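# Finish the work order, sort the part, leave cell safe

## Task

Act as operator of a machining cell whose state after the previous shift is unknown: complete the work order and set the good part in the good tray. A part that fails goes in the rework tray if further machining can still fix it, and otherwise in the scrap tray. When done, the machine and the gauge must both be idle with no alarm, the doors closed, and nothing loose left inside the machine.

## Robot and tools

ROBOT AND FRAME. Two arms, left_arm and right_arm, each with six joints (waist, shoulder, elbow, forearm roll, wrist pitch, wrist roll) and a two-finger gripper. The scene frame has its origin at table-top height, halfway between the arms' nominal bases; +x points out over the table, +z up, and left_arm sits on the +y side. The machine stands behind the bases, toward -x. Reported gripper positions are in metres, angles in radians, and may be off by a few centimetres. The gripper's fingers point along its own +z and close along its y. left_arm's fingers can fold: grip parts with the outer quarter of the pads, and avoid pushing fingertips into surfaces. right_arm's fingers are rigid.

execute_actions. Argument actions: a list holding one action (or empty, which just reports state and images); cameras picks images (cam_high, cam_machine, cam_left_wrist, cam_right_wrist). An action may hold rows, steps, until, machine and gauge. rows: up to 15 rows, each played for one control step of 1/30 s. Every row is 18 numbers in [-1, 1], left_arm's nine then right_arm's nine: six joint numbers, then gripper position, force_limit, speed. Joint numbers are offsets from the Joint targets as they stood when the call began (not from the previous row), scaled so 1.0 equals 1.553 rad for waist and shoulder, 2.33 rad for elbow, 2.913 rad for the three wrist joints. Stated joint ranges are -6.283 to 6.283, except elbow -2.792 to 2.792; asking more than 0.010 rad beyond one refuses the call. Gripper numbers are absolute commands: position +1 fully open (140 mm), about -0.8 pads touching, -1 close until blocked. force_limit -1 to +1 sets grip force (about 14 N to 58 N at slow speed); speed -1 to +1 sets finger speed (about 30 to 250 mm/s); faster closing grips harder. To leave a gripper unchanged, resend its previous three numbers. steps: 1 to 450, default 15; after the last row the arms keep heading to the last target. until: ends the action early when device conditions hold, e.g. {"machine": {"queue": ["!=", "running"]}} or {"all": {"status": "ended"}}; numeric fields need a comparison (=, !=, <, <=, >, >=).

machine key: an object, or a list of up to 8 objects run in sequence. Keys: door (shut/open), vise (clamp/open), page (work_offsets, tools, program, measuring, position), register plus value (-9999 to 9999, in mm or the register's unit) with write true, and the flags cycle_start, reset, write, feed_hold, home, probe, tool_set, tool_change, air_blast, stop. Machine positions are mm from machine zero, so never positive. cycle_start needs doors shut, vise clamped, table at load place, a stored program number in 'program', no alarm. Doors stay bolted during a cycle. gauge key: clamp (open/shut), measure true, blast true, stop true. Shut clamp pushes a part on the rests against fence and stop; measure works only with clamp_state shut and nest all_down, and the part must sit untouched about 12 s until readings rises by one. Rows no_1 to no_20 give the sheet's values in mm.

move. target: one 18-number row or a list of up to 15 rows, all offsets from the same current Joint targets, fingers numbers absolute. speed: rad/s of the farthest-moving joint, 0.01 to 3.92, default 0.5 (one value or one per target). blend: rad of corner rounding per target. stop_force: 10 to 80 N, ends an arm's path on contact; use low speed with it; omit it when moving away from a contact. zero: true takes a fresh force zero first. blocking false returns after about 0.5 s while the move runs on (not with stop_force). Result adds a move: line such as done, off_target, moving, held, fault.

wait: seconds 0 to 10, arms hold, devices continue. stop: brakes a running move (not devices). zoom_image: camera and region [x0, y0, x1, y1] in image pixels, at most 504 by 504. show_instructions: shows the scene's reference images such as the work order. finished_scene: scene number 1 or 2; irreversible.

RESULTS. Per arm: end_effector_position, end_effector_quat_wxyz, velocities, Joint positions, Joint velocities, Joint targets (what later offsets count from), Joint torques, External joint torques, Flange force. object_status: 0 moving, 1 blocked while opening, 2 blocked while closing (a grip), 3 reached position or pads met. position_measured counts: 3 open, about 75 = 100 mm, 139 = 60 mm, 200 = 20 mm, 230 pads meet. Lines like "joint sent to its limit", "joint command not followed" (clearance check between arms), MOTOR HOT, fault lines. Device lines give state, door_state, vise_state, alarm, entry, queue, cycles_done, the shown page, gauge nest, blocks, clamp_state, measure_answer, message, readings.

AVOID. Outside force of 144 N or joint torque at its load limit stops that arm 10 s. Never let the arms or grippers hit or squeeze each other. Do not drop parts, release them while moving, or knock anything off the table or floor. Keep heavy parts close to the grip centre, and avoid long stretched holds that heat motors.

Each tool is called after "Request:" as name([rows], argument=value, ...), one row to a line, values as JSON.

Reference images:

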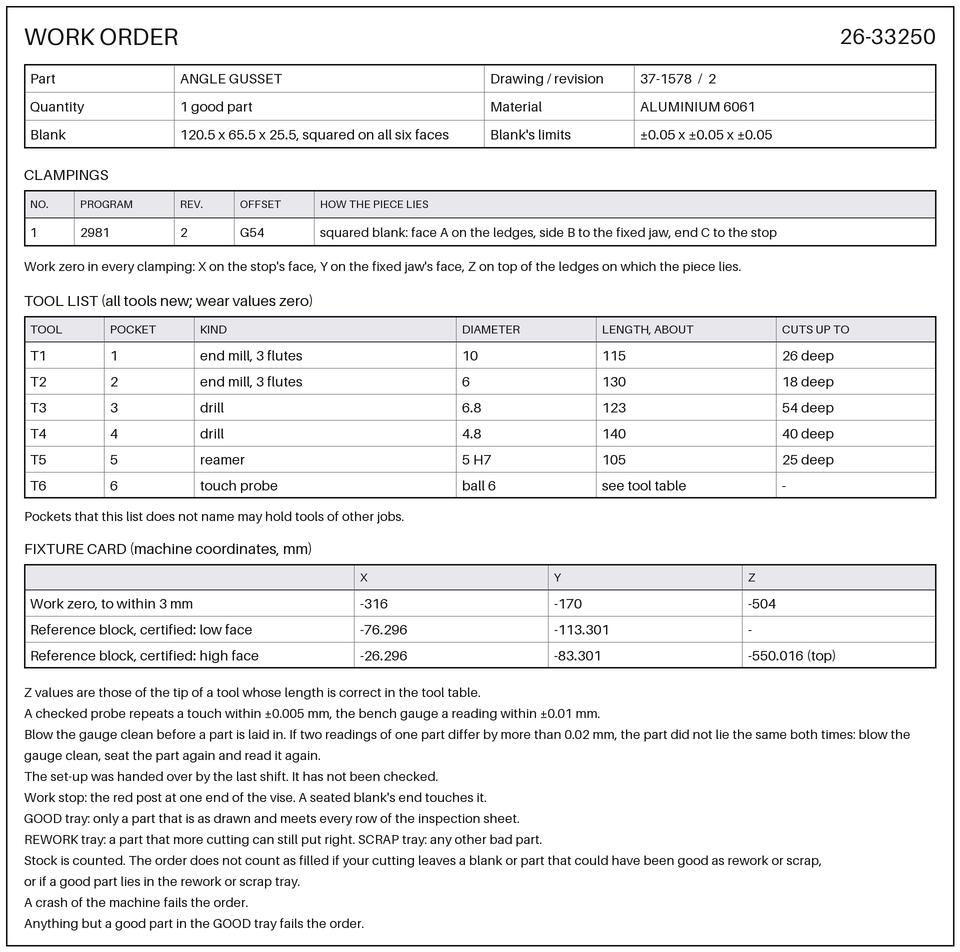

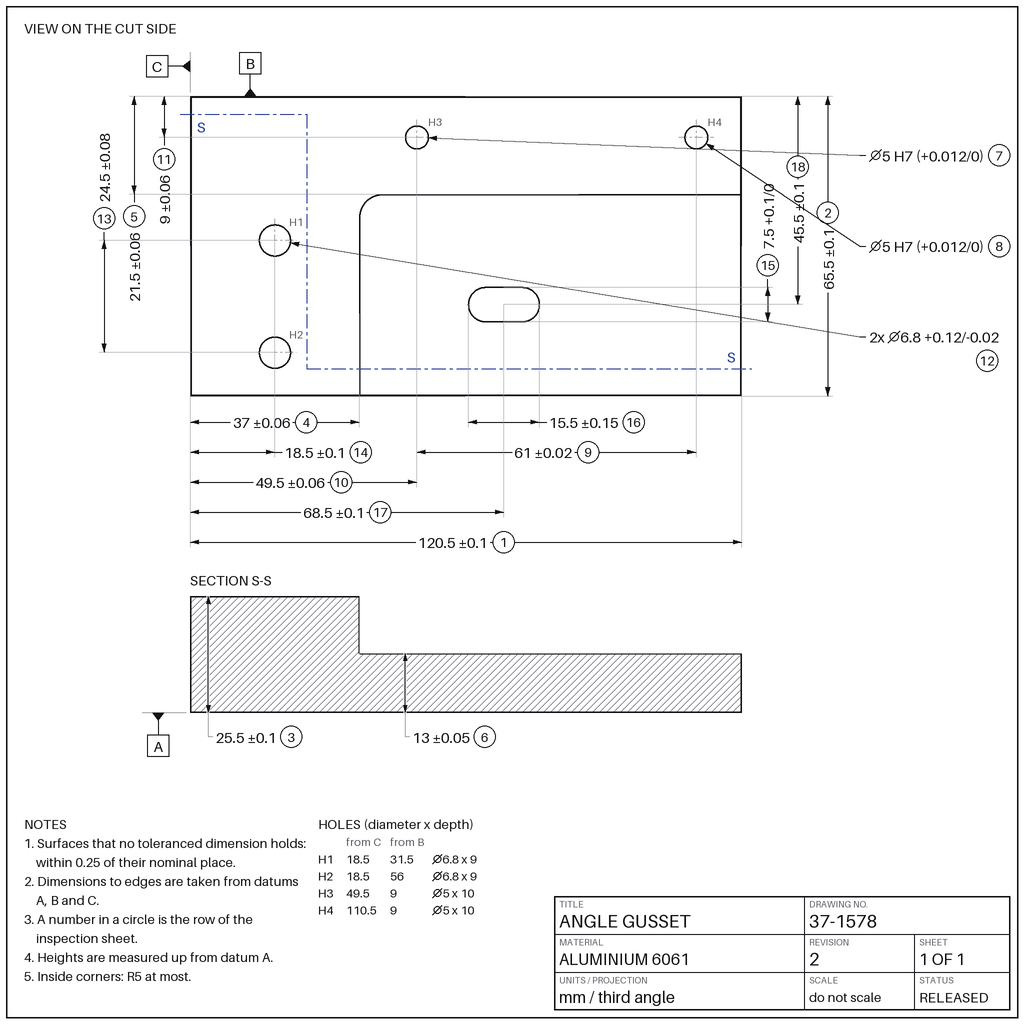

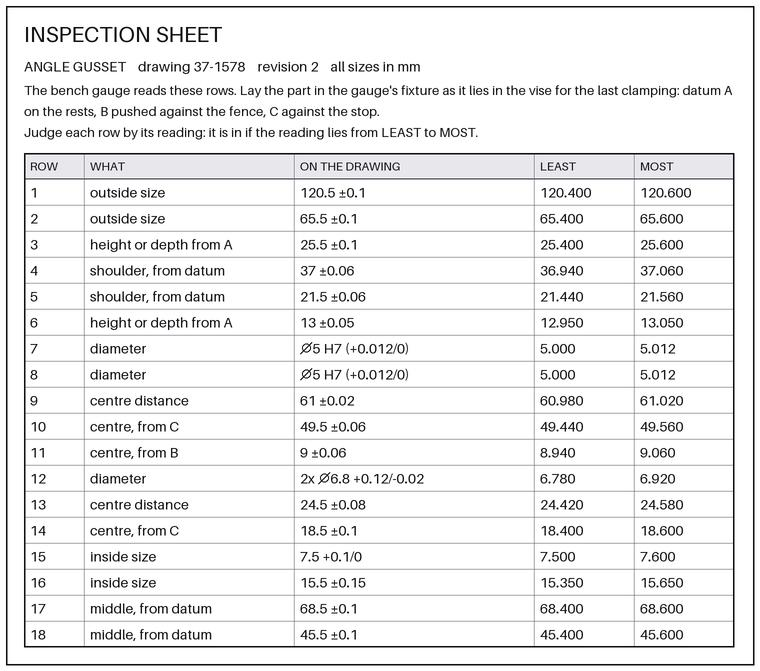

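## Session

Request:
execute_actions([
  {"machine": {"page": "tools"}, "steps": 1},
])

Request:
execute_actions([
  {"machine": {"page": "program"}, "steps": 1},
], cameras=[])

Request:
execute_actions([
  {"machine": {"page": "work_offsets"}, "steps": 1},
], cameras=[])

Request:
execute_actions([
  {"machine": {"page": "measuring"}, "steps": 1},
], cameras=["cam_machine","cam_high","cam_right_wrist"])

Request:
zoom_image(camera="cam_machine", region=[250, 40, 650, 400])

Request:
zoom_image(camera="cam_high", region=[320, 180, 600, 340])

Scene clock: 0.23 s.
left_arm: end_effector_position=(+0.4853, +0.5290, +0.3691) position_measured=3 object_status=3 end_effector_quat_wxyz=(-0.033, +0.999, -0.029, +0.020) | right_arm: end_effector_position=(+0.3658, -0.4882, +0.3692) position_measured=3 object_status=3 end_effector_quat_wxyz=(+0.000, +0.009, +1.000, +0.000)
Joint positions: left_arm=[-0.195 -0.211 1.886 0.073 1.442 1.383] | right_arm=[-3.002 0.193 -1.87 0 -1.464 1.711]
Joint velocities: within noise
Joint torques (N m): left_arm=[-3.42 -19.46 -40.56 4.19 0.05 0.19] | right_arm=[-1.63 24.18 45.14 -4.5 0.07 -0.25]
External joint torques (N m): left_arm=[3.37 -1 -1.75 0.32 -0.18 -0.2] | right_arm=[1.52 -2.41 -3.87 0.26 -0.12 0.25]
Flange force (N): left_arm=[2.1 -7.4 -2.2] | right_arm=[1.7 4.0 6.6]
Joint targets: left_arm=[-0.195 -0.211 1.886 0.073 1.442 1.383] | right_arm=[-3.002 0.193 -1.870 0.000 -1.464 1.711]
Tool commands: left_gripper/position=+1.0 left_gripper/force_limit=+1.0 left_gripper/speed=+1.0 right_gripper/position=+1.0 right_gripper/force_limit=+1.0 right_gripper/speed=+1.0
machine.tools: t1_length=+115.131 t1_length_wear=+0.000 t1_diameter=+9.987 t1_diameter_wear=+0.000 t1_pocket=+1.000 t2_length=+130.339 t2_length_wear=+0.000 t2_diameter=+5.998 t2_diameter_wear=+0.000 t2_pocket=+2.000 t3_length=+122.763 t3_length_wear=+0.000 t3_diameter=+6.797 t3_diameter_wear=+0.000 t3_pocket=+3.000 t4_length=+139.894 t4_length_wear=+0.000 t4_diameter=+4.802 t4_diameter_wear=+0.000 t4_pocket=+4.000 t5_length=+105.419 t5_length_wear=+0.000 t5_diameter=+5.009 t5_diameter_wear=+0.000 t5_pocket=+5.000 t6_length=+166.465 t6_length_wear=+0.000 t6_diameter=+6.000 t6_diameter_wear=+0.000 t6_pocket=+6.000
machine: state=idle door_state=shut vise_state=clamped cycle_status=done cycles_done=0 table_x_mm=0 spindle_rpm=0 page=tools entry=no_entry entries=0 queue=done queue_left=0
gauge: nest=all_up blocks=free clamp_state=open readings=0
camera_calibration:
cam_right_wrist: T_world_to_cam=[[-0.00306153, 0.99993, 0.011428, 0.488004], [0.935612, -0.00117007, 0.353027, -0.47066], [0.353016, 0.011773, -0.935543, 0.365901], [0, 0, 0, 1]] pos_world=[0.312681, -0.492829, 0.502895]

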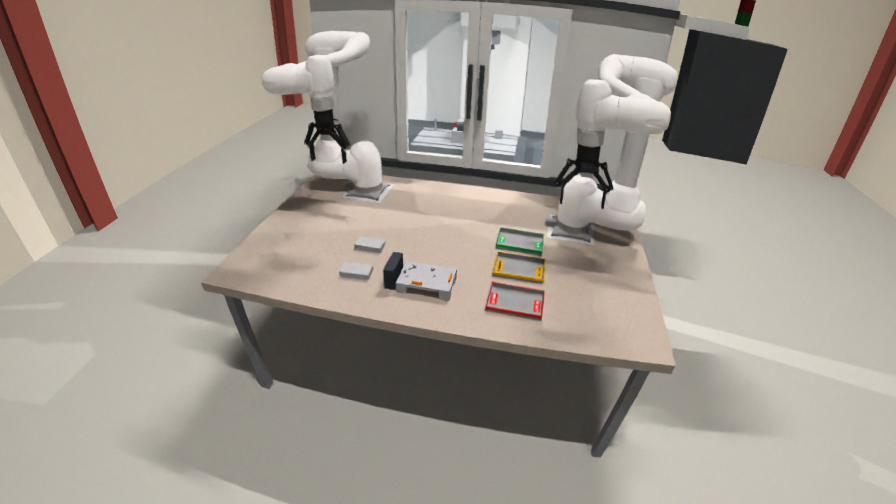

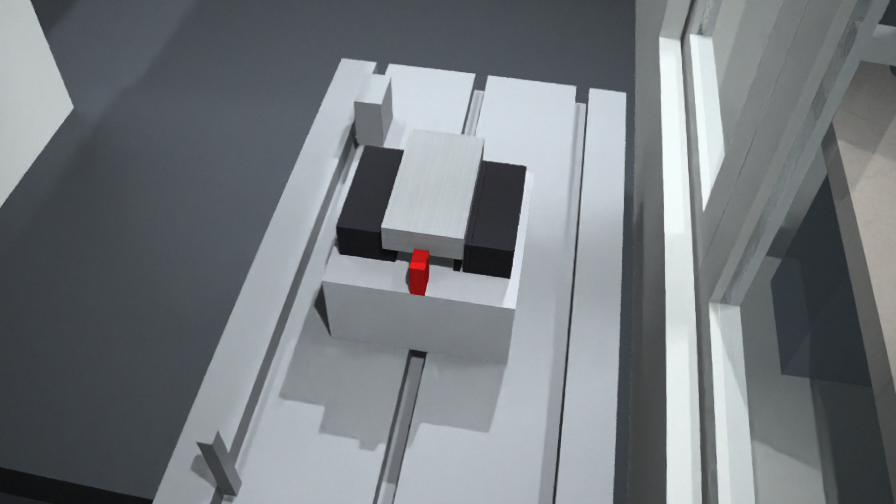

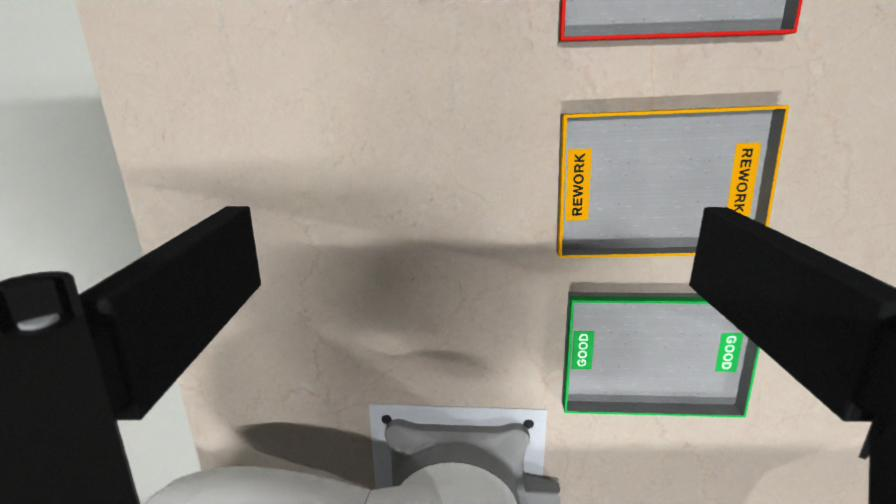

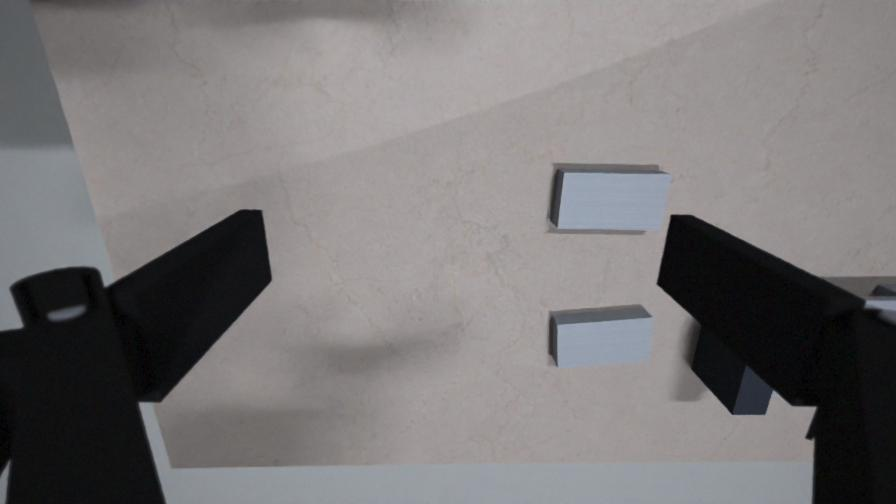

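Scene clock: 0.47 s.
left_arm: end_effector_position=(+0.4853, +0.5290, +0.3691) position_measured=3 object_status=3 end_effector_quat_wxyz=(-0.033, +0.999, -0.029, +0.020) | right_arm: end_effector_position=(+0.3658, -0.4882, +0.3692) position_measured=3 object_status=3 end_effector_quat_wxyz=(+0.000, +0.009, +1.000, +0.000)
Joint positions: left_arm=[-0.195 -0.211 1.886 0.073 1.442 1.383] | right_arm=[-3.002 0.193 -1.87 0 -1.464 1.711]
Joint velocities: within noise
Joint torques (N m): left_arm=[-3.1 -19.84 -40.49 4.13 0.06 0.19] | right_arm=[-1 23.88 44.99 -4.54 0.05 -0.27]
External joint torques (N m): left_arm=[2.94 -0.04 -1.67 0.37 -0.19 -0.19] | right_arm=[0.92 -2.24 -3.75 0.3 -0.1 0.26]
Flange force (N): left_arm=[3.4 -6.3 -1.9] | right_arm=[1.6 2.6 6.4]
Joint targets: left_arm=[-0.195 -0.211 1.886 0.073 1.442 1.383] | right_arm=[-3.002 0.193 -1.870 0.000 -1.464 1.711]
Tool commands: left_gripper/position=+1.0 left_gripper/force_limit=+1.0 left_gripper/speed=+1.0 right_gripper/position=+1.0 right_gripper/force_limit=+1.0 right_gripper/speed=+1.0
machine.program: program=+2981 tool_call=+1 tool_in_spindle=+0 program_revision=+2 program_offset=+54 load_peak=+0 stored1_number=+2981 stored1_revision=+2 stored2_number=+5127 stored2_revision=+6 stored3_number=+7026 stored3_revision=+4 stored4_number=+0 stored4_revision=+0 cycles=+0
machine: state=idle door_state=shut vise_state=clamped cycle_status=done cycles_done=0 table_x_mm=0 spindle_rpm=0 page=program entry=no_entry entries=0 queue=done queue_left=0
gauge: nest=all_up blocks=free clamp_state=open readings=0
No camera images: "cameras" was empty.

Scene clock: 0.70 s.
left_arm: end_effector_position=(+0.4853, +0.5290, +0.3691) position_measured=3 object_status=3 end_effector_quat_wxyz=(-0.033, +0.999, -0.029, +0.020) | right_arm: end_effector_position=(+0.3658, -0.4882, +0.3692) position_measured=3 object_status=3 end_effector_quat_wxyz=(+0.000, +0.009, +1.000, +0.000)
Joint positions: left_arm=[-0.195 -0.211 1.886 0.073 1.442 1.383] | right_arm=[-3.002 0.193 -1.87 0 -1.464 1.711]
Joint velocities: within noise
Joint torques (N m): left_arm=[-3.27 -19.2 -40.68 4.17 0.08 0.2] | right_arm=[-1.16 24.35 44.97 -4.57 0.02 -0.26]
External joint torques (N m): left_arm=[3.17 -0.92 -1.42 0.32 -0.2 -0.2] | right_arm=[1.07 -2.5 -3.56 0.32 -0.07 0.26]
Flange force (N): left_arm=[1.7 -7.0 -1.6] | right_arm=[1.0 3.0 6.2]
Joint targets: left_arm=[-0.195 -0.211 1.886 0.073 1.442 1.383] | right_arm=[-3.002 0.193 -1.870 0.000 -1.464 1.711]
Tool commands: left_gripper/position=+1.0 left_gripper/force_limit=+1.0 left_gripper/speed=+1.0 right_gripper/position=+1.0 right_gripper/force_limit=+1.0 right_gripper/speed=+1.0
machine.work_offsets: g54_x=-314.249 g54_y=-170.246 g54_z=-502.797 g55_x=+0.000 g55_y=+0.000 g55_z=+0.000 g56_x=+0.000 g56_y=+0.000 g56_z=+0.000
machine: state=idle door_state=shut vise_state=clamped cycle_status=done cycles_done=0 table_x_mm=0 spindle_rpm=0 page=work_offsets entry=no_entry entries=0 queue=done queue_left=0
gauge: nest=all_up blocks=free clamp_state=open readings=0
No camera images: "cameras" was empty.

Scene clock: 0.93 s.
left_arm: end_effector_position=(+0.4853, +0.5290, +0.3691) position_measured=3 object_status=3 end_effector_quat_wxyz=(-0.033, +0.999, -0.029, +0.020) | right_arm: end_effector_position=(+0.3658, -0.4882, +0.3692) position_measured=3 object_status=3 end_effector_quat_wxyz=(+0.000, +0.009, +1.000, +0.000)
Joint positions: left_arm=[-0.195 -0.211 1.886 0.073 1.442 1.383] | right_arm=[-3.002 0.193 -1.87 0 -1.464 1.711]
Joint velocities: within noise
Joint torques (N m): left_arm=[-2.94 -19.05 -40.55 4.24 0.08 0.2] | right_arm=[-1.44 24.23 45.15 -4.53 0.08 -0.23]
External joint torques (N m): left_arm=[2.87 -1.19 -1.64 0.26 -0.2 -0.2] | right_arm=[1.35 -2.6 -3.96 0.29 -0.14 0.23]
Flange force (N): left_arm=[1.4 -6.3 -2.1] | right_arm=[1.4 3.5 6.8]
Joint targets: left_arm=[-0.195 -0.211 1.886 0.073 1.442 1.383] | right_arm=[-3.002 0.193 -1.870 0.000 -1.464 1.711]
Tool commands: left_gripper/position=+1.0 left_gripper/force_limit=+1.0 left_gripper/speed=+1.0 right_gripper/position=+1.0 right_gripper/force_limit=+1.0 right_gripper/speed=+1.0
machine.measuring: probe_x=+0.000 probe_y=+0.000 probe_z=+0.000 probe_move_x=+0.000 probe_move_y=+0.000 probe_move_z=+0.000 probe_radius=+2.990 probe_off_x=+0.000 probe_off_y=+0.000 setter_z=-520.000 probe_touched=+0 probe_found_x=+0.000 probe_found_y=+0.000 probe_found_z=+0.000 set_length=+0.000 set_diameter=+0.000
machine: state=idle door_state=shut vise_state=clamped cycle_status=done cycles_done=0 table_x_mm=0 spindle_rpm=0 page=measuring entry=no_entry entries=0 queue=done queue_left=0
gauge: nest=all_up blocks=free clamp_state=open readings=0
Images, in order (width x height): cam_high 896x504, cam_machine 896x504, cam_right_wrist 896x504.

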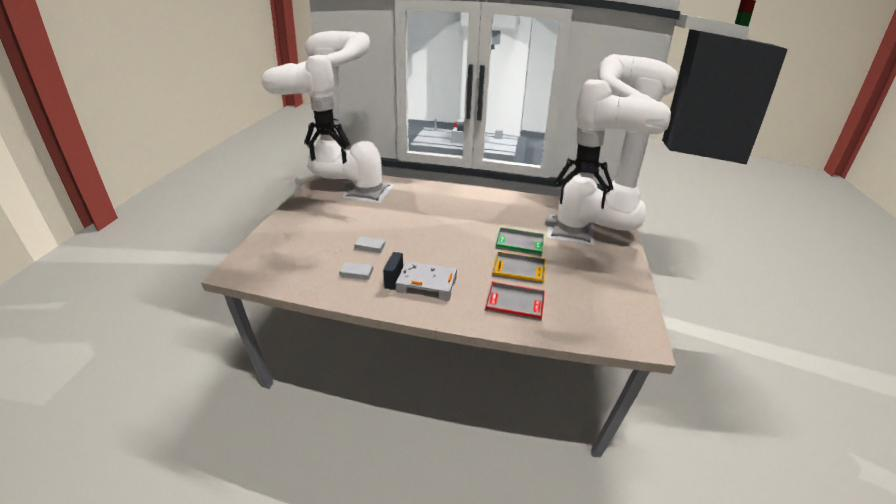

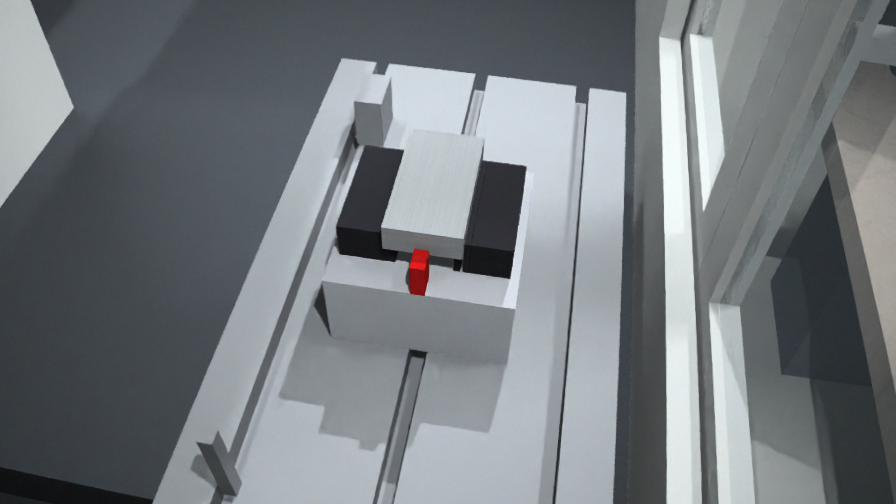

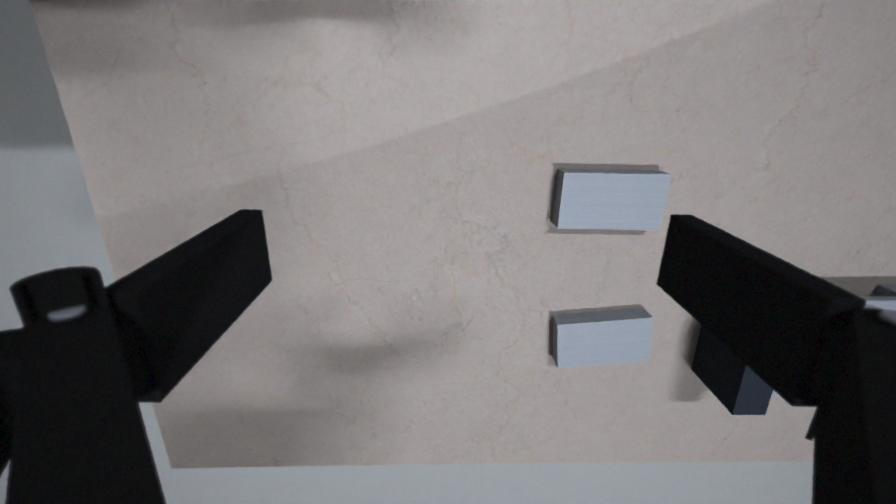

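Scaled by 1.260 from the camera's 896x504 image, which has a finer 1280x720 frame.

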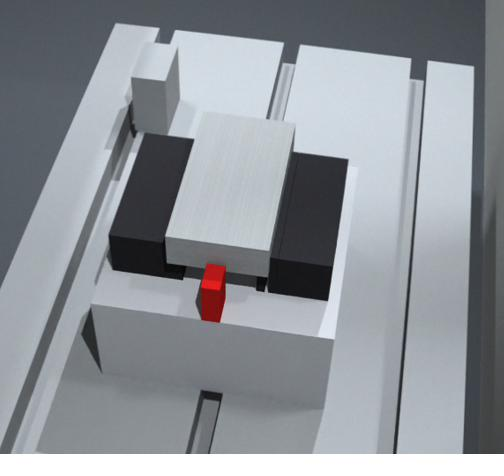

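Scaled by 1.800 from the camera's 896x504 image, which has a finer 1280x720 frame.

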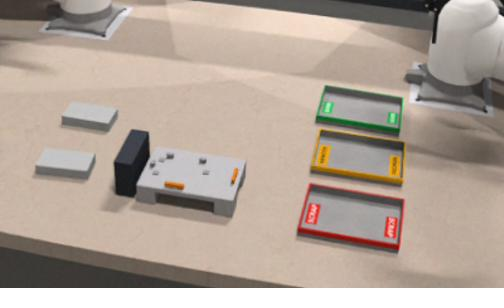

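Request:
execute_actions([
  {"machine": [{"register": "tool_call", "value": 6, "write": true}, {"tool_change": true}, {"register":"probe_x","value":-51.296,"write":true},{"register":"probe_y","value":-98.301,"write":true},{"register":"probe_z","value":-540,"write":true},{"register":"probe_move_x","value":0,"write":true},{"register":"probe_move_z","value":-20,"write":true},{"probe":true}], "steps": 450, "until":{"machine":{"queue":["!=","running"]}}},
], cameras=[])

Request:
execute_actions([
  {"machine": [{"register":"probe_x","value":-88,"write":true},{"register":"probe_z","value":-558,"write":true},{"register":"probe_move_z","value":0,"write":true},{"register":"probe_move_x","value":18,"write":true},{"probe":true}], "steps": 450, "until":{"machine":{"queue":["!=","running"]}}},
], cameras=[])

Request:
execute_actions([
  {"machine": [{"register":"probe_x","value":-14,"write":true},{"register":"probe_move_x","value":-18,"write":true},{"probe":true}], "steps": 450, "until":{"machine":{"queue":["!=","running"]}}},
], cameras=[])

Request:
execute_actions([
  {"machine": [{"register":"probe_x","value":-51.296,"write":true},{"register":"probe_y","value":-125.5,"write":true},{"register":"probe_move_x","value":0,"write":true},{"register":"probe_move_y","value":18,"write":true},{"probe":true}], "steps": 450, "until":{"machine":{"queue":["!=","running"]}}},
], cameras=[])

Request:
execute_actions([
  {"machine": [{"register":"probe_y","value":-71,"write":true},{"register":"probe_move_y","value":-18,"write":true},{"probe":true}], "steps": 450, "until":{"machine":{"queue":["!=","running"]}}},
], cameras=[])

Scene clock: 16.93 s.
left_arm: end_effector_position=(+0.4853, +0.5290, +0.3691) position_measured=3 object_status=3 end_effector_quat_wxyz=(-0.033, +0.999, -0.029, +0.020) | right_arm: end_effector_position=(+0.3658, -0.4882, +0.3692) position_measured=3 object_status=3 end_effector_quat_wxyz=(+0.000, +0.009, +1.000, +0.000)
Joint positions: left_arm=[-0.195 -0.211 1.886 0.073 1.442 1.383] | right_arm=[-3.002 0.193 -1.87 0 -1.464 1.711]
Joint velocities: within noise
Joint torques (N m): left_arm=[-2.74 -19.09 -40.58 4.22 0.07 0.22] | right_arm=[-1.05 24.15 45.04 -4.55 0 -0.25]
External joint torques (N m): left_arm=[2.61 -0.89 -1.51 0.26 -0.19 -0.23] | right_arm=[0.99 -2.58 -3.83 0.31 -0.05 0.25]
Flange force (N): left_arm=[1.6 -5.6 -1.8] | right_arm=[1.1 2.8 6.7]
Joint targets: left_arm=[-0.195 -0.211 1.886 0.073 1.442 1.383] | right_arm=[-3.002 0.193 -1.870 0.000 -1.464 1.711]
Tool commands: left_gripper/position=+1.0 left_gripper/force_limit=+1.0 left_gripper/speed=+1.0 right_gripper/position=+1.0 right_gripper/force_limit=+1.0 right_gripper/speed=+1.0
machine.measuring: probe_x=-51.296 probe_y=-98.301 probe_z=-540.000 probe_move_x=+0.000 probe_move_y=+0.000 probe_move_z=-20.000 probe_radius=+2.990 probe_off_x=+0.000 probe_off_y=+0.000 setter_z=-520.000 probe_touched=+1 probe_found_x=-51.296 probe_found_y=-98.301 probe_found_z=-550.019 set_length=+0.000 set_diameter=+0.000
machine: state=idle door_state=shut vise_state=clamped cycle_status=done cycles_done=0 table_x_mm=0 spindle_rpm=0 page=measuring entries=8 queue=done queue_left=0
gauge: nest=all_up blocks=free clamp_state=open readings=0
No camera images: "cameras" was empty.

Scene clock: 25.77 s.
left_arm: end_effector_position=(+0.4853, +0.5290, +0.3691) position_measured=3 object_status=3 end_effector_quat_wxyz=(-0.033, +0.999, -0.029, +0.020) | right_arm: end_effector_position=(+0.3658, -0.4882, +0.3692) position_measured=3 object_status=3 end_effector_quat_wxyz=(+0.000, +0.009, +1.000, +0.000)
Joint positions: left_arm=[-0.195 -0.211 1.886 0.073 1.442 1.383] | right_arm=[-3.002 0.193 -1.87 0 -1.464 1.711]
Joint velocities: within noise
Joint torques (N m): left_arm=[-3.33 -19.4 -40.73 4.21 0.05 0.17] | right_arm=[-1.19 24.27 45.06 -4.54 0.04 -0.24]
External joint torques (N m): left_arm=[3.38 -1.42 -1.59 0.31 -0.16 -0.17] | right_arm=[1.11 -2.56 -3.81 0.3 -0.1 0.24]
Flange force (N): left_arm=[1.2 -7.6 -2.0] | right_arm=[1.2 3.0 6.6]
Joint targets: left_arm=[-0.195 -0.211 1.886 0.073 1.442 1.383] | right_arm=[-3.002 0.193 -1.870 0.000 -1.464 1.711]
Tool commands: left_gripper/position=+1.0 left_gripper/force_limit=+1.0 left_gripper/speed=+1.0 right_gripper/position=+1.0 right_gripper/force_limit=+1.0 right_gripper/speed=+1.0
machine.measuring: probe_x=-88.000 probe_y=-98.301 probe_z=-558.000 probe_move_x=+18.000 probe_move_y=+0.000 probe_move_z=+0.000 probe_radius=+2.990 probe_off_x=+0.000 probe_off_y=+0.000 setter_z=-520.000 probe_touched=+1 probe_found_x=-76.296 probe_found_y=-98.301 probe_found_z=-558.000 set_length=+0.000 set_diameter=+0.000
machine: state=idle door_state=shut vise_state=clamped cycle_status=done cycles_done=0 table_x_mm=0 spindle_rpm=0 page=measuring entries=13 queue=done queue_left=0
gauge: nest=all_up blocks=free clamp_state=open readings=0
No camera images: "cameras" was empty.

Scene clock: 34.53 s.
left_arm: end_effector_position=(+0.4853, +0.5290, +0.3691) position_measured=3 object_status=3 end_effector_quat_wxyz=(-0.033, +0.999, -0.029, +0.020) | right_arm: end_effector_position=(+0.3658, -0.4882, +0.3692) position_measured=3 object_status=3 end_effector_quat_wxyz=(+0.000, +0.009, +1.000, +0.000)
Joint positions: left_arm=[-0.195 -0.211 1.886 0.073 1.442 1.383] | right_arm=[-3.002 0.193 -1.87 0 -1.464 1.711]
Joint velocities: within noise
Joint torques (N m): left_arm=[-3.06 -19.18 -40.56 4.21 0.11 0.22] | right_arm=[-1.36 24.19 45.13 -4.51 0 -0.26]
External joint torques (N m): left_arm=[3.03 -1.56 -1.78 0.31 -0.23 -0.22] | right_arm=[1.26 -2.39 -3.85 0.27 -0.05 0.26]
Flange force (N): left_arm=[1.0 -6.7 -2.3] | right_arm=[1.6 3.4 6.7]
Joint targets: left_arm=[-0.195 -0.211 1.886 0.073 1.442 1.383] | right_arm=[-3.002 0.193 -1.870 0.000 -1.464 1.711]
Tool commands: left_gripper/position=+1.0 left_gripper/force_limit=+1.0 left_gripper/speed=+1.0 right_gripper/position=+1.0 right_gripper/force_limit=+1.0 right_gripper/speed=+1.0
machine.measuring: probe_x=-14.000 probe_y=-98.301 probe_z=-558.000 probe_move_x=-18.000 probe_move_y=+0.000 probe_move_z=+0.000 probe_radius=+2.990 probe_off_x=+0.000 probe_off_y=+0.000 setter_z=-520.000 probe_touched=+1 probe_found_x=-26.297 probe_found_y=-98.301 probe_found_z=-558.000 set_length=+0.000 set_diameter=+0.000
machine: state=idle door_state=shut vise_state=clamped cycle_status=done cycles_done=0 table_x_mm=0 spindle_rpm=0 page=measuring entries=16 queue=done queue_left=0
gauge: nest=all_up blocks=free clamp_state=open readings=0
No camera images: "cameras" was empty.

Scene clock: 43.63 s.
left_arm: end_effector_position=(+0.4853, +0.5290, +0.3691) position_measured=3 object_status=3 end_effector_quat_wxyz=(-0.033, +0.999, -0.029, +0.020) | right_arm: end_effector_position=(+0.3658, -0.4882, +0.3692) position_measured=3 object_status=3 end_effector_quat_wxyz=(+0.000, +0.009, +1.000, +0.000)
Joint positions: left_arm=[-0.195 -0.211 1.886 0.073 1.442 1.383] | right_arm=[-3.002 0.193 -1.87 0 -1.464 1.711]
Joint velocities: within noise
Joint torques (N m): left_arm=[-3.44 -19.68 -40.38 4.12 0.02 0.16] | right_arm=[-1.53 24.28 45.2 -4.55 0.05 -0.21]
External joint torques (N m): left_arm=[3.33 -0.16 -1.7 0.37 -0.15 -0.16] | right_arm=[1.41 -2.31 -3.8 0.3 -0.1 0.21]
Flange force (N): left_arm=[3.4 -7.3 -2.0] | right_arm=[1.7 3.6 6.5]
Joint targets: left_arm=[-0.195 -0.211 1.886 0.073 1.442 1.383] | right_arm=[-3.002 0.193 -1.870 0.000 -1.464 1.711]
Tool commands: left_gripper/position=+1.0 left_gripper/force_limit=+1.0 left_gripper/speed=+1.0 right_gripper/position=+1.0 right_gripper/force_limit=+1.0 right_gripper/speed=+1.0
machine.measuring: probe_x=-51.296 probe_y=-125.500 probe_z=-558.000 probe_move_x=+0.000 probe_move_y=+18.000 probe_move_z=+0.000 probe_radius=+2.990 probe_off_x=+0.000 probe_off_y=+0.000 setter_z=-520.000 probe_touched=+1 probe_found_x=-51.296 probe_found_y=-113.301 probe_found_z=-558.000 set_length=+0.000 set_diameter=+0.000
machine: state=idle door_state=shut vise_state=clamped cycle_status=done cycles_done=0 table_x_mm=0 spindle_rpm=0 page=measuring entries=21 queue=done queue_left=0
gauge: nest=all_up blocks=free clamp_state=open readings=0
No camera images: "cameras" was empty.

Scene clock: 52.20 s.
left_arm: end_effector_position=(+0.4853, +0.5290, +0.3691) position_measured=3 object_status=3 end_effector_quat_wxyz=(-0.033, +0.999, -0.029, +0.020) | right_arm: end_effector_position=(+0.3658, -0.4882, +0.3692) position_measured=3 object_status=3 end_effector_quat_wxyz=(+0.000, +0.009, +1.000, +0.000)
Joint positions: left_arm=[-0.195 -0.211 1.886 0.073 1.442 1.383] | right_arm=[-3.002 0.193 -1.87 0 -1.464 1.711]
Joint velocities: within noise
Joint torques (N m): left_arm=[-3.05 -19.46 -40.75 4.16 0.09 0.14] | right_arm=[-1.67 24.19 45.04 -4.54 0.04 -0.24]
External joint torques (N m): left_arm=[2.89 -0.38 -1.34 0.33 -0.21 -0.14] | right_arm=[1.6 -2.63 -3.77 0.3 -0.09 0.24]
Flange force (N): left_arm=[2.4 -6.4 -1.4] | right_arm=[1.2 4.1 6.6]
Joint targets: left_arm=[-0.195 -0.211 1.886 0.073 1.442 1.383] | right_arm=[-3.002 0.193 -1.870 0.000 -1.464 1.711]
Tool commands: left_gripper/position=+1.0 left_gripper/force_limit=+1.0 left_gripper/speed=+1.0 right_gripper/position=+1.0 right_gripper/force_limit=+1.0 right_gripper/speed=+1.0
machine.measuring: probe_x=-51.296 probe_y=-71.000 probe_z=-558.000 probe_move_x=+0.000 probe_move_y=-18.000 probe_move_z=+0.000 probe_radius=+2.990 probe_off_x=+0.000 probe_off_y=+0.000 setter_z=-520.000 probe_touched=+1 probe_found_x=-51.296 probe_found_y=-83.301 probe_found_z=-558.000 set_length=+0.000 set_diameter=+0.000
machine: state=idle door_state=shut vise_state=clamped cycle_status=done cycles_done=0 table_x_mm=0 spindle_rpm=0 page=measuring entries=24 queue=done queue_left=0
gauge: nest=all_up blocks=free clamp_state=open readings=0
No camera images: "cameras" was empty.

Request:
execute_actions([
  {"machine": [{"register":"probe_x","value":-307,"write":true},{"register":"probe_y","value":-177,"write":true},{"register":"probe_z","value":-465,"write":true},{"register":"probe_move_y","value":0,"write":true},{"register":"probe_move_z","value":-40,"write":true},{"probe":true}], "steps": 450, "until":{"machine":{"queue":["!=","running"]}}},
], cameras=[])

Request:
execute_actions([
  {"machine": [{"register":"probe_x","value":-202,"write":true},{"register":"probe_y","value":-228,"write":true},{"probe":true}], "steps": 450, "until":{"machine":{"queue":["!=","running"]}}},
], cameras=[])

Request:
execute_actions([
  {"machine": [{"register":"probe_x","value":-178,"write":true},{"register":"probe_y","value":-203,"write":true},{"register":"probe_z","value":-494,"write":true},{"register":"probe_move_z","value":0,"write":true},{"register":"probe_move_x","value":-30,"write":true},{"probe":true}], "steps": 450, "until":{"machine":{"queue":["!=","running"]}}},
], cameras=[])

Scene clock: 61.40 s.
left_arm: end_effector_position=(+0.4853, +0.5290, +0.3691) position_measured=3 object_status=3 end_effector_quat_wxyz=(-0.033, +0.999, -0.029, +0.020) | right_arm: end_effector_position=(+0.3658, -0.4882, +0.3692) position_measured=3 object_status=3 end_effector_quat_wxyz=(+0.000, +0.009, +1.000, +0.000)
Joint positions: left_arm=[-0.195 -0.211 1.886 0.073 1.442 1.383] | right_arm=[-3.002 0.193 -1.87 0 -1.464 1.711]
Joint velocities: within noise
Joint torques (N m): left_arm=[-3 -19.46 -40.8 4.17 0.03 0.19] | right_arm=[-1.45 24.3 45.05 -4.52 0.03 -0.23]
External joint torques (N m): left_arm=[2.96 -1.13 -1.46 0.33 -0.14 -0.19] | right_arm=[1.35 -2.47 -3.76 0.27 -0.09 0.23]
Flange force (N): left_arm=[1.3 -6.5 -1.9] | right_arm=[1.4 3.5 6.5]
Joint targets: left_arm=[-0.195 -0.211 1.886 0.073 1.442 1.383] | right_arm=[-3.002 0.193 -1.870 0.000 -1.464 1.711]
Tool commands: left_gripper/position=+1.0 left_gripper/force_limit=+1.0 left_gripper/speed=+1.0 right_gripper/position=+1.0 right_gripper/force_limit=+1.0 right_gripper/speed=+1.0
machine.measuring: probe_x=-307.000 probe_y=-177.000 probe_z=-465.000 probe_move_x=+0.000 probe_move_y=+0.000 probe_move_z=-40.000 probe_radius=+2.990 probe_off_x=+0.000 probe_off_y=+0.000 setter_z=-520.000 probe_touched=+1 probe_found_x=-307.000 probe_found_y=-177.000 probe_found_z=-477.255 set_length=+0.000 set_diameter=+0.000
machine: state=idle door_state=shut vise_state=clamped cycle_status=done cycles_done=0 table_x_mm=0 spindle_rpm=0 page=measuring entries=30 queue=done queue_left=0
gauge: nest=all_up blocks=free clamp_state=open readings=0
No camera images: "cameras" was empty.

Scene clock: 69.43 s.
left_arm: end_effector_position=(+0.4853, +0.5290, +0.3691) position_measured=3 object_status=3 end_effector_quat_wxyz=(-0.033, +0.999, -0.029, +0.020) | right_arm: end_effector_position=(+0.3658, -0.4882, +0.3692) position_measured=3 object_status=3 end_effector_quat_wxyz=(+0.000, +0.009, +1.000, +0.000)
Joint positions: left_arm=[-0.195 -0.211 1.886 0.073 1.442 1.383] | right_arm=[-3.002 0.193 -1.87 0 -1.464 1.711]
Joint velocities: within noise
Joint torques (N m): left_arm=[-3.27 -19.35 -40.6 4.16 0.08 0.21] | right_arm=[-1.38 24.17 45.03 -4.51 0.03 -0.25]
External joint torques (N m): left_arm=[3.22 -1.03 -1.67 0.35 -0.2 -0.21] | right_arm=[1.27 -2.32 -3.74 0.26 -0.09 0.25]
Flange force (N): left_arm=[1.8 -7.1 -2.0] | right_arm=[1.6 3.4 6.5]
Joint targets: left_arm=[-0.195 -0.211 1.886 0.073 1.442 1.383] | right_arm=[-3.002 0.193 -1.870 0.000 -1.464 1.711]
Tool commands: left_gripper/position=+1.0 left_gripper/force_limit=+1.0 left_gripper/speed=+1.0 right_gripper/position=+1.0 right_gripper/force_limit=+1.0 right_gripper/speed=+1.0
machine.measuring: probe_x=-202.000 probe_y=-228.000 probe_z=-465.000 probe_move_x=+0.000 probe_move_y=+0.000 probe_move_z=-40.000 probe_radius=+2.990 probe_off_x=+0.000 probe_off_y=+0.000 setter_z=-520.000 probe_touched=+1 probe_found_x=-202.000 probe_found_y=-228.000 probe_found_z=-477.255 set_length=+0.000 set_diameter=+0.000
machine: state=idle door_state=shut vise_state=clamped cycle_status=done cycles_done=0 table_x_mm=0 spindle_rpm=0 page=measuring entries=33 queue=done queue_left=0
gauge: nest=all_up blocks=free clamp_state=open readings=0
No camera images: "cameras" was empty.

Scene clock: 78.13 s.
left_arm: end_effector_position=(+0.4853, +0.5290, +0.3691) position_measured=3 object_status=3 end_effector_quat_wxyz=(-0.033, +0.999, -0.029, +0.020) | right_arm: end_effector_position=(+0.3658, -0.4882, +0.3692) position_measured=3 object_status=3 end_effector_quat_wxyz=(+0.000, +0.009, +1.000, +0.000)
Joint positions: left_arm=[-0.195 -0.211 1.886 0.073 1.442 1.383] | right_arm=[-3.002 0.193 -1.87 0 -1.464 1.711]
Joint velocities: within noise
Joint torques (N m): left_arm=[-3.16 -19.25 -40.61 4.2 -0.02 0.18] | right_arm=[-1.07 23.91 45.08 -4.52 -0.02 -0.25]
External joint torques (N m): left_arm=[3.15 -1.34 -1.67 0.32 -0.1 -0.18] | right_arm=[0.97 -2.14 -3.82 0.28 -0.03 0.25]
Flange force (N): left_arm=[1.3 -7.0 -2.3] | right_arm=[1.8 2.7 6.7]
Joint targets: left_arm=[-0.195 -0.211 1.886 0.073 1.442 1.383] | right_arm=[-3.002 0.193 -1.870 0.000 -1.464 1.711]
Tool commands: left_gripper/position=+1.0 left_gripper/force_limit=+1.0 left_gripper/speed=+1.0 right_gripper/position=+1.0 right_gripper/force_limit=+1.0 right_gripper/speed=+1.0
machine.measuring: probe_x=-178.000 probe_y=-203.000 probe_z=-494.000 probe_move_x=-30.000 probe_move_y=+0.000 probe_move_z=+0.000 probe_radius=+2.990 probe_off_x=+0.000 probe_off_y=+0.000 setter_z=-520.000 probe_touched=+1 probe_found_x=-191.493 probe_found_y=-203.000 probe_found_z=-494.000 set_length=+0.000 set_diameter=+0.000
machine: state=idle door_state=shut vise_state=clamped cycle_status=done cycles_done=0 table_x_mm=0 spindle_rpm=0 page=measuring entries=39 queue=done queue_left=0
gauge: nest=all_up blocks=free clamp_state=open readings=0
No camera images: "cameras" was empty.

Request:
execute_actions([
  {"machine": [{"register":"probe_x","value":-328,"write":true},{"register":"probe_y","value":-203,"write":true},{"register":"probe_z","value":-487,"write":true},{"register":"probe_move_x","value":25,"write":true},{"probe":true}], "steps": 450, "until":{"machine":{"queue":["!=","running"]}}},
], cameras=[])

Request:
execute_actions([
  {"machine": [{"register":"probe_x","value":-250,"write":true},{"register":"probe_y","value":-252,"write":true},{"register":"probe_z","value":-488,"write":true},{"register":"probe_move_x","value":0,"write":true},{"register":"probe_move_y","value":25,"write":true},{"probe":true}], "steps": 450, "until":{"machine":{"queue":["!=","running"]}}},
], cameras=[])

Request:
execute_actions([
  {"machine": [{"register":"probe_y","value":-155,"write":true},{"register":"probe_move_y","value":-25,"write":true},{"probe":true}], "steps": 450, "until":{"machine":{"queue":["!=","running"]}}},
], cameras=[])

Scene clock: 87.97 s.
left_arm: end_effector_position=(+0.4853, +0.5290, +0.3691) position_measured=3 object_status=3 end_effector_quat_wxyz=(-0.033, +0.999, -0.029, +0.020) | right_arm: end_effector_position=(+0.3658, -0.4882, +0.3692) position_measured=3 object_status=3 end_effector_quat_wxyz=(+0.000, +0.009, +1.000, +0.000)
Joint positions: left_arm=[-0.195 -0.211 1.886 0.073 1.442 1.383] | right_arm=[-3.002 0.193 -1.87 0 -1.464 1.711]
Joint velocities: within noise
Joint torques (N m): left_arm=[-3.3 -19.63 -40.73 4.17 0.12 0.21] | right_arm=[-1.64 24.3 45.13 -4.54 0.02 -0.22]
External joint torques (N m): left_arm=[3.25 -0.77 -1.56 0.34 -0.25 -0.22] | right_arm=[1.54 -2.56 -3.84 0.3 -0.08 0.22]
Flange force (N): left_arm=[2.2 -7.1 -1.7] | right_arm=[1.4 3.9 6.7]
Joint targets: left_arm=[-0.195 -0.211 1.886 0.073 1.442 1.383] | right_arm=[-3.002 0.193 -1.870 0.000 -1.464 1.711]
Tool commands: left_gripper/position=+1.0 left_gripper/force_limit=+1.0 left_gripper/speed=+1.0 right_gripper/position=+1.0 right_gripper/force_limit=+1.0 right_gripper/speed=+1.0
machine.measuring: probe_x=-328.000 probe_y=-203.000 probe_z=-487.000 probe_move_x=+25.000 probe_move_y=+0.000 probe_move_z=+0.000 probe_radius=+2.990 probe_off_x=+0.000 probe_off_y=+0.000 setter_z=-520.000 probe_touched=+1 probe_found_x=-312.020 probe_found_y=-203.000 probe_found_z=-487.000 set_length=+0.000 set_diameter=+0.000
machine: state=idle door_state=shut vise_state=clamped cycle_status=done cycles_done=0 table_x_mm=0 spindle_rpm=0 page=measuring entries=44 queue=done queue_left=0
gauge: nest=all_up blocks=free clamp_state=open readings=0
No camera images: "cameras" was empty.

Scene clock: 97.27 s.
left_arm: end_effector_position=(+0.4853, +0.5290, +0.3691) position_measured=3 object_status=3 end_effector_quat_wxyz=(-0.033, +0.999, -0.029, +0.020) | right_arm: end_effector_position=(+0.3658, -0.4882, +0.3692) position_measured=3 object_status=3 end_effector_quat_wxyz=(+0.000, +0.009, +1.000, +0.000)
Joint positions: left_arm=[-0.195 -0.211 1.886 0.073 1.442 1.383] | right_arm=[-3.002 0.193 -1.87 0 -1.464 1.711]
Joint velocities: within noise
Joint torques (N m): left_arm=[-3.04 -19.36 -40.71 4.19 0.09 0.17] | right_arm=[-1.36 24.16 45.17 -4.51 0.02 -0.23]
External joint torques (N m): left_arm=[2.94 -0.82 -1.52 0.31 -0.22 -0.17] | right_arm=[1.32 -2.68 -3.87 0.26 -0.06 0.23]
Flange force (N): left_arm=[1.9 -6.5 -1.7] | right_arm=[1.1 3.5 6.8]
Joint targets: left_arm=[-0.195 -0.211 1.886 0.073 1.442 1.383] | right_arm=[-3.002 0.193 -1.870 0.000 -1.464 1.711]
Tool commands: left_gripper/position=+1.0 left_gripper/force_limit=+1.0 left_gripper/speed=+1.0 right_gripper/position=+1.0 right_gripper/force_limit=+1.0 right_gripper/speed=+1.0
machine.measuring: probe_x=-250.000 probe_y=-252.000 probe_z=-488.000 probe_move_x=+0.000 probe_move_y=+25.000 probe_move_z=+0.000 probe_radius=+2.990 probe_off_x=+0.000 probe_off_y=+0.000 setter_z=-520.000 probe_touched=+1 probe_found_x=-250.000 probe_found_y=-235.705 probe_found_z=-488.000 set_length=+0.000 set_diameter=+0.000
machine: state=idle door_state=shut vise_state=clamped cycle_status=done cycles_done=0 table_x_mm=0 spindle_rpm=0 page=measuring entries=50 queue=done queue_left=0
gauge: nest=all_up blocks=free clamp_state=open readings=0
No camera images: "cameras" was empty.

Scene clock: 105.40 s.
left_arm: end_effector_position=(+0.4853, +0.5290, +0.3691) position_measured=3 object_status=3 end_effector_quat_wxyz=(-0.033, +0.999, -0.029, +0.020) | right_arm: end_effector_position=(+0.3658, -0.4882, +0.3692) position_measured=3 object_status=3 end_effector_quat_wxyz=(+0.000, +0.009, +1.000, +0.000)
Joint positions: left_arm=[-0.195 -0.211 1.886 0.073 1.442 1.383] | right_arm=[-3.002 0.193 -1.87 0 -1.464 1.711]
Joint velocities: within noise
Joint torques (N m): left_arm=[-2.9 -18.85 -40.6 4.22 0.05 0.15] | right_arm=[-1.17 24.05 45.07 -4.54 0.04 -0.27]
External joint torques (N m): left_arm=[2.85 -1.47 -1.56 0.27 -0.17 -0.16] | right_arm=[1.06 -2.29 -3.93 0.31 -0.1 0.27]
Flange force (N): left_arm=[0.8 -6.4 -2.1] | right_arm=[1.8 2.9 6.7]
Joint targets: left_arm=[-0.195 -0.211 1.886 0.073 1.442 1.383] | right_arm=[-3.002 0.193 -1.870 0.000 -1.464 1.711]
Tool commands: left_gripper/position=+1.0 left_gripper/force_limit=+1.0 left_gripper/speed=+1.0 right_gripper/position=+1.0 right_gripper/force_limit=+1.0 right_gripper/speed=+1.0
machine.measuring: probe_x=-250.000 probe_y=-155.000 probe_z=-488.000 probe_move_x=+0.000 probe_move_y=-25.000 probe_move_z=+0.000 probe_radius=+2.990 probe_off_x=+0.000 probe_off_y=+0.000 setter_z=-520.000 probe_touched=+1 probe_found_x=-250.000 probe_found_y=-170.242 probe_found_z=-488.000 set_length=+0.000 set_diameter=+0.000
machine: state=idle door_state=shut vise_state=clamped cycle_status=done cycles_done=0 table_x_mm=0 spindle_rpm=0 page=measuring entries=53 queue=done queue_left=0
gauge: nest=all_up blocks=free clamp_state=open readings=0
No camera images: "cameras" was empty.

Request:
execute_actions([
  {"machine": [{"register":"probe_x","value":-306,"write":true},{"probe":true}], "steps": 450, "until":{"machine":{"queue":["!=","running"]}}},
], cameras=[])

Request:
execute_actions([
  {"machine": [{"register":"probe_x","value":-197,"write":true},{"probe":true}], "steps": 450, "until":{"machine":{"queue":["!=","running"]}}},
], cameras=[])

Request:
execute_actions([
  {"machine": [{"register":"probe_x","value":-202,"write":true},{"register":"probe_y","value":-177,"write":true},{"register":"probe_z","value":-468,"write":true},{"register":"probe_move_y","value":0,"write":true},{"register":"probe_move_z","value":-20,"write":true},{"probe":true}], "steps": 450, "until":{"machine":{"queue":["!=","running"]}}},
], cameras=[])

Request:
execute_actions([
  {"machine": [{"register":"probe_x","value":-260,"write":true},{"register":"probe_y","value":-158,"write":true},{"register":"probe_z","value":-480,"write":true},{"probe":true}], "steps": 450, "until":{"machine":{"queue":["!=","running"]}}},
], cameras=[])

Scene clock: 114.87 s.
left_arm: end_effector_position=(+0.4853, +0.5290, +0.3691) position_measured=3 object_status=3 end_effector_quat_wxyz=(-0.033, +0.999, -0.029, +0.020) | right_arm: end_effector_position=(+0.3658, -0.4882, +0.3692) position_measured=3 object_status=3 end_effector_quat_wxyz=(+0.000, +0.009, +1.000, +0.000)
Joint positions: left_arm=[-0.195 -0.211 1.886 0.073 1.442 1.383] | right_arm=[-3.002 0.193 -1.87 0 -1.464 1.711]
Joint velocities: within noise
Joint torques (N m): left_arm=[-3.25 -19.08 -40.83 4.27 0.05 0.19] | right_arm=[-1.27 23.98 45.08 -4.51 0.04 -0.26]
External joint torques (N m): left_arm=[3.22 -1.23 -1.34 0.24 -0.17 -0.2] | right_arm=[1.15 -2.01 -3.64 0.25 -0.09 0.26]
Flange force (N): left_arm=[1.1 -7.1 -1.6] | right_arm=[1.9 3.1 6.2]
Joint targets: left_arm=[-0.195 -0.211 1.886 0.073 1.442 1.383] | right_arm=[-3.002 0.193 -1.870 0.000 -1.464 1.711]
Tool commands: left_gripper/position=+1.0 left_gripper/force_limit=+1.0 left_gripper/speed=+1.0 right_gripper/position=+1.0 right_gripper/force_limit=+1.0 right_gripper/speed=+1.0
machine.measuring: probe_x=-306.000 probe_y=-155.000 probe_z=-488.000 probe_move_x=+0.000 probe_move_y=-25.000 probe_move_z=+0.000 probe_radius=+2.990 probe_off_x=+0.000 probe_off_y=+0.000 setter_z=-520.000 probe_touched=+1 probe_found_x=-306.000 probe_found_y=-170.244 probe_found_z=-488.000 set_length=+0.000 set_diameter=+0.000
machine: state=idle door_state=shut vise_state=clamped cycle_status=done cycles_done=0 table_x_mm=0 spindle_rpm=0 page=measuring entries=55 queue=done queue_left=0
gauge: nest=all_up blocks=free clamp_state=open readings=0
No camera images: "cameras" was empty.

Scene clock: 122.70 s.
left_arm: end_effector_position=(+0.4853, +0.5290, +0.3691) position_measured=3 object_status=3 end_effector_quat_wxyz=(-0.033, +0.999, -0.029, +0.020) | right_arm: end_effector_position=(+0.3658, -0.4882, +0.3692) position_measured=3 object_status=3 end_effector_quat_wxyz=(+0.000, +0.009, +1.000, +0.000)
Joint positions: left_arm=[-0.195 -0.211 1.886 0.073 1.442 1.383] | right_arm=[-3.002 0.193 -1.87 0 -1.464 1.711]
Joint velocities: within noise
Joint torques (N m): left_arm=[-3.03 -19.11 -40.65 4.19 0.04 0.21] | right_arm=[-1.16 24.17 45.15 -4.56 0.02 -0.25]
External joint torques (N m): left_arm=[2.9 -0.99 -1.57 0.31 -0.17 -0.21] | right_arm=[1.15 -2.99 -4.03 0.34 -0.07 0.25]
Flange force (N): left_arm=[1.6 -6.3 -2.0] | right_arm=[0.8 3.1 7.1]
Joint targets: left_arm=[-0.195 -0.211 1.886 0.073 1.442 1.383] | right_arm=[-3.002 0.193 -1.870 0.000 -1.464 1.711]
Tool commands: left_gripper/position=+1.0 left_gripper/force_limit=+1.0 left_gripper/speed=+1.0 right_gripper/position=+1.0 right_gripper/force_limit=+1.0 right_gripper/speed=+1.0
machine.measuring: probe_x=-197.000 probe_y=-155.000 probe_z=-488.000 probe_move_x=+0.000 probe_move_y=-25.000 probe_move_z=+0.000 probe_radius=+2.990 probe_off_x=+0.000 probe_off_y=+0.000 setter_z=-520.000 probe_touched=+1 probe_found_x=-197.000 probe_found_y=-170.245 probe_found_z=-488.000 set_length=+0.000 set_diameter=+0.000
machine: state=idle door_state=shut vise_state=clamped cycle_status=done cycles_done=0 table_x_mm=0 spindle_rpm=0 page=measuring entries=57 queue=done queue_left=0
gauge: nest=all_up blocks=free clamp_state=open readings=0
No camera images: "cameras" was empty.

Scene clock: 130.73 s.
left_arm: end_effector_position=(+0.4853, +0.5290, +0.3691) position_measured=3 object_status=3 end_effector_quat_wxyz=(-0.033, +0.999, -0.029, +0.020) | right_arm: end_effector_position=(+0.3658, -0.4882, +0.3692) position_measured=3 object_status=3 end_effector_quat_wxyz=(+0.000, +0.009, +1.000, +0.000)
Joint positions: left_arm=[-0.195 -0.211 1.886 0.073 1.442 1.383] | right_arm=[-3.002 0.193 -1.87 0 -1.464 1.711]
Joint velocities: within noise
Joint torques (N m): left_arm=[-3.47 -19.43 -40.56 4.25 0.07 0.18] | right_arm=[-1.49 24.16 44.99 -4.49 0.01 -0.27]
External joint torques (N m): left_arm=[3.36 -0.63 -1.57 0.25 -0.19 -0.18] | right_arm=[1.41 -2.53 -3.78 0.25 -0.06 0.27]
Flange force (N): left_arm=[2.5 -7.4 -1.8] | right_arm=[1.3 3.8 6.6]
Joint targets: left_arm=[-0.195 -0.211 1.886 0.073 1.442 1.383] | right_arm=[-3.002 0.193 -1.870 0.000 -1.464 1.711]
Tool commands: left_gripper/position=+1.0 left_gripper/force_limit=+1.0 left_gripper/speed=+1.0 right_gripper/position=+1.0 right_gripper/force_limit=+1.0 right_gripper/speed=+1.0
machine.measuring: probe_x=-202.000 probe_y=-177.000 probe_z=-468.000 probe_move_x=+0.000 probe_move_y=+0.000 probe_move_z=-20.000 probe_radius=+2.990 probe_off_x=+0.000 probe_off_y=+0.000 setter_z=-520.000 probe_touched=+1 probe_found_x=-202.000 probe_found_y=-177.000 probe_found_z=-477.255 set_length=+0.000 set_diameter=+0.000
machine: state=idle door_state=shut vise_state=clamped cycle_status=done cycles_done=0 table_x_mm=0 spindle_rpm=0 page=measuring entries=63 queue=done queue_left=0
gauge: nest=all_up blocks=free clamp_state=open readings=0
No camera images: "cameras" was empty.

Scene clock: 139.07 s.
left_arm: end_effector_position=(+0.4853, +0.5290, +0.3691) position_measured=3 object_status=3 end_effector_quat_wxyz=(-0.033, +0.999, -0.029, +0.020) | right_arm: end_effector_position=(+0.3658, -0.4882, +0.3692) position_measured=3 object_status=3 end_effector_quat_wxyz=(+0.000, +0.009, +1.000, +0.000)
Joint positions: left_arm=[-0.195 -0.211 1.886 0.073 1.442 1.383] | right_arm=[-3.002 0.193 -1.87 0 -1.464 1.711]
Joint velocities: within noise
Joint torques (N m): left_arm=[-2.85 -19.24 -40.77 4.24 0.06 0.23] | right_arm=[-1.27 24.13 45.16 -4.57 0.03 -0.27]
External joint torques (N m): left_arm=[2.76 -1 -1.45 0.27 -0.18 -0.23] | right_arm=[1.24 -2.69 -3.86 0.32 -0.07 0.27]
Flange force (N): left_arm=[1.4 -6.0 -1.8] | right_arm=[1.1 3.4 6.7]
Joint targets: left_arm=[-0.195 -0.211 1.886 0.073 1.442 1.383] | right_arm=[-3.002 0.193 -1.870 0.000 -1.464 1.711]
Tool commands: left_gripper/position=+1.0 left_gripper/force_limit=+1.0 left_gripper/speed=+1.0 right_gripper/position=+1.0 right_gripper/force_limit=+1.0 right_gripper/speed=+1.0
machine.measuring: probe_x=-260.000 probe_y=-158.000 probe_z=-480.000 probe_move_x=+0.000 probe_move_y=+0.000 probe_move_z=-20.000 probe_radius=+2.990 probe_off_x=+0.000 probe_off_y=+0.000 setter_z=-520.000 probe_touched=+1 probe_found_x=-260.000 probe_found_y=-158.000 probe_found_z=-492.799 set_length=+0.000 set_diameter=+0.000
machine: state=idle door_state=shut vise_state=clamped cycle_status=done cycles_done=0 table_x_mm=0 spindle_rpm=0 page=measuring entries=67 queue=done queue_left=0
gauge: nest=all_up blocks=free clamp_state=open readings=0
No camera images: "cameras" was empty.


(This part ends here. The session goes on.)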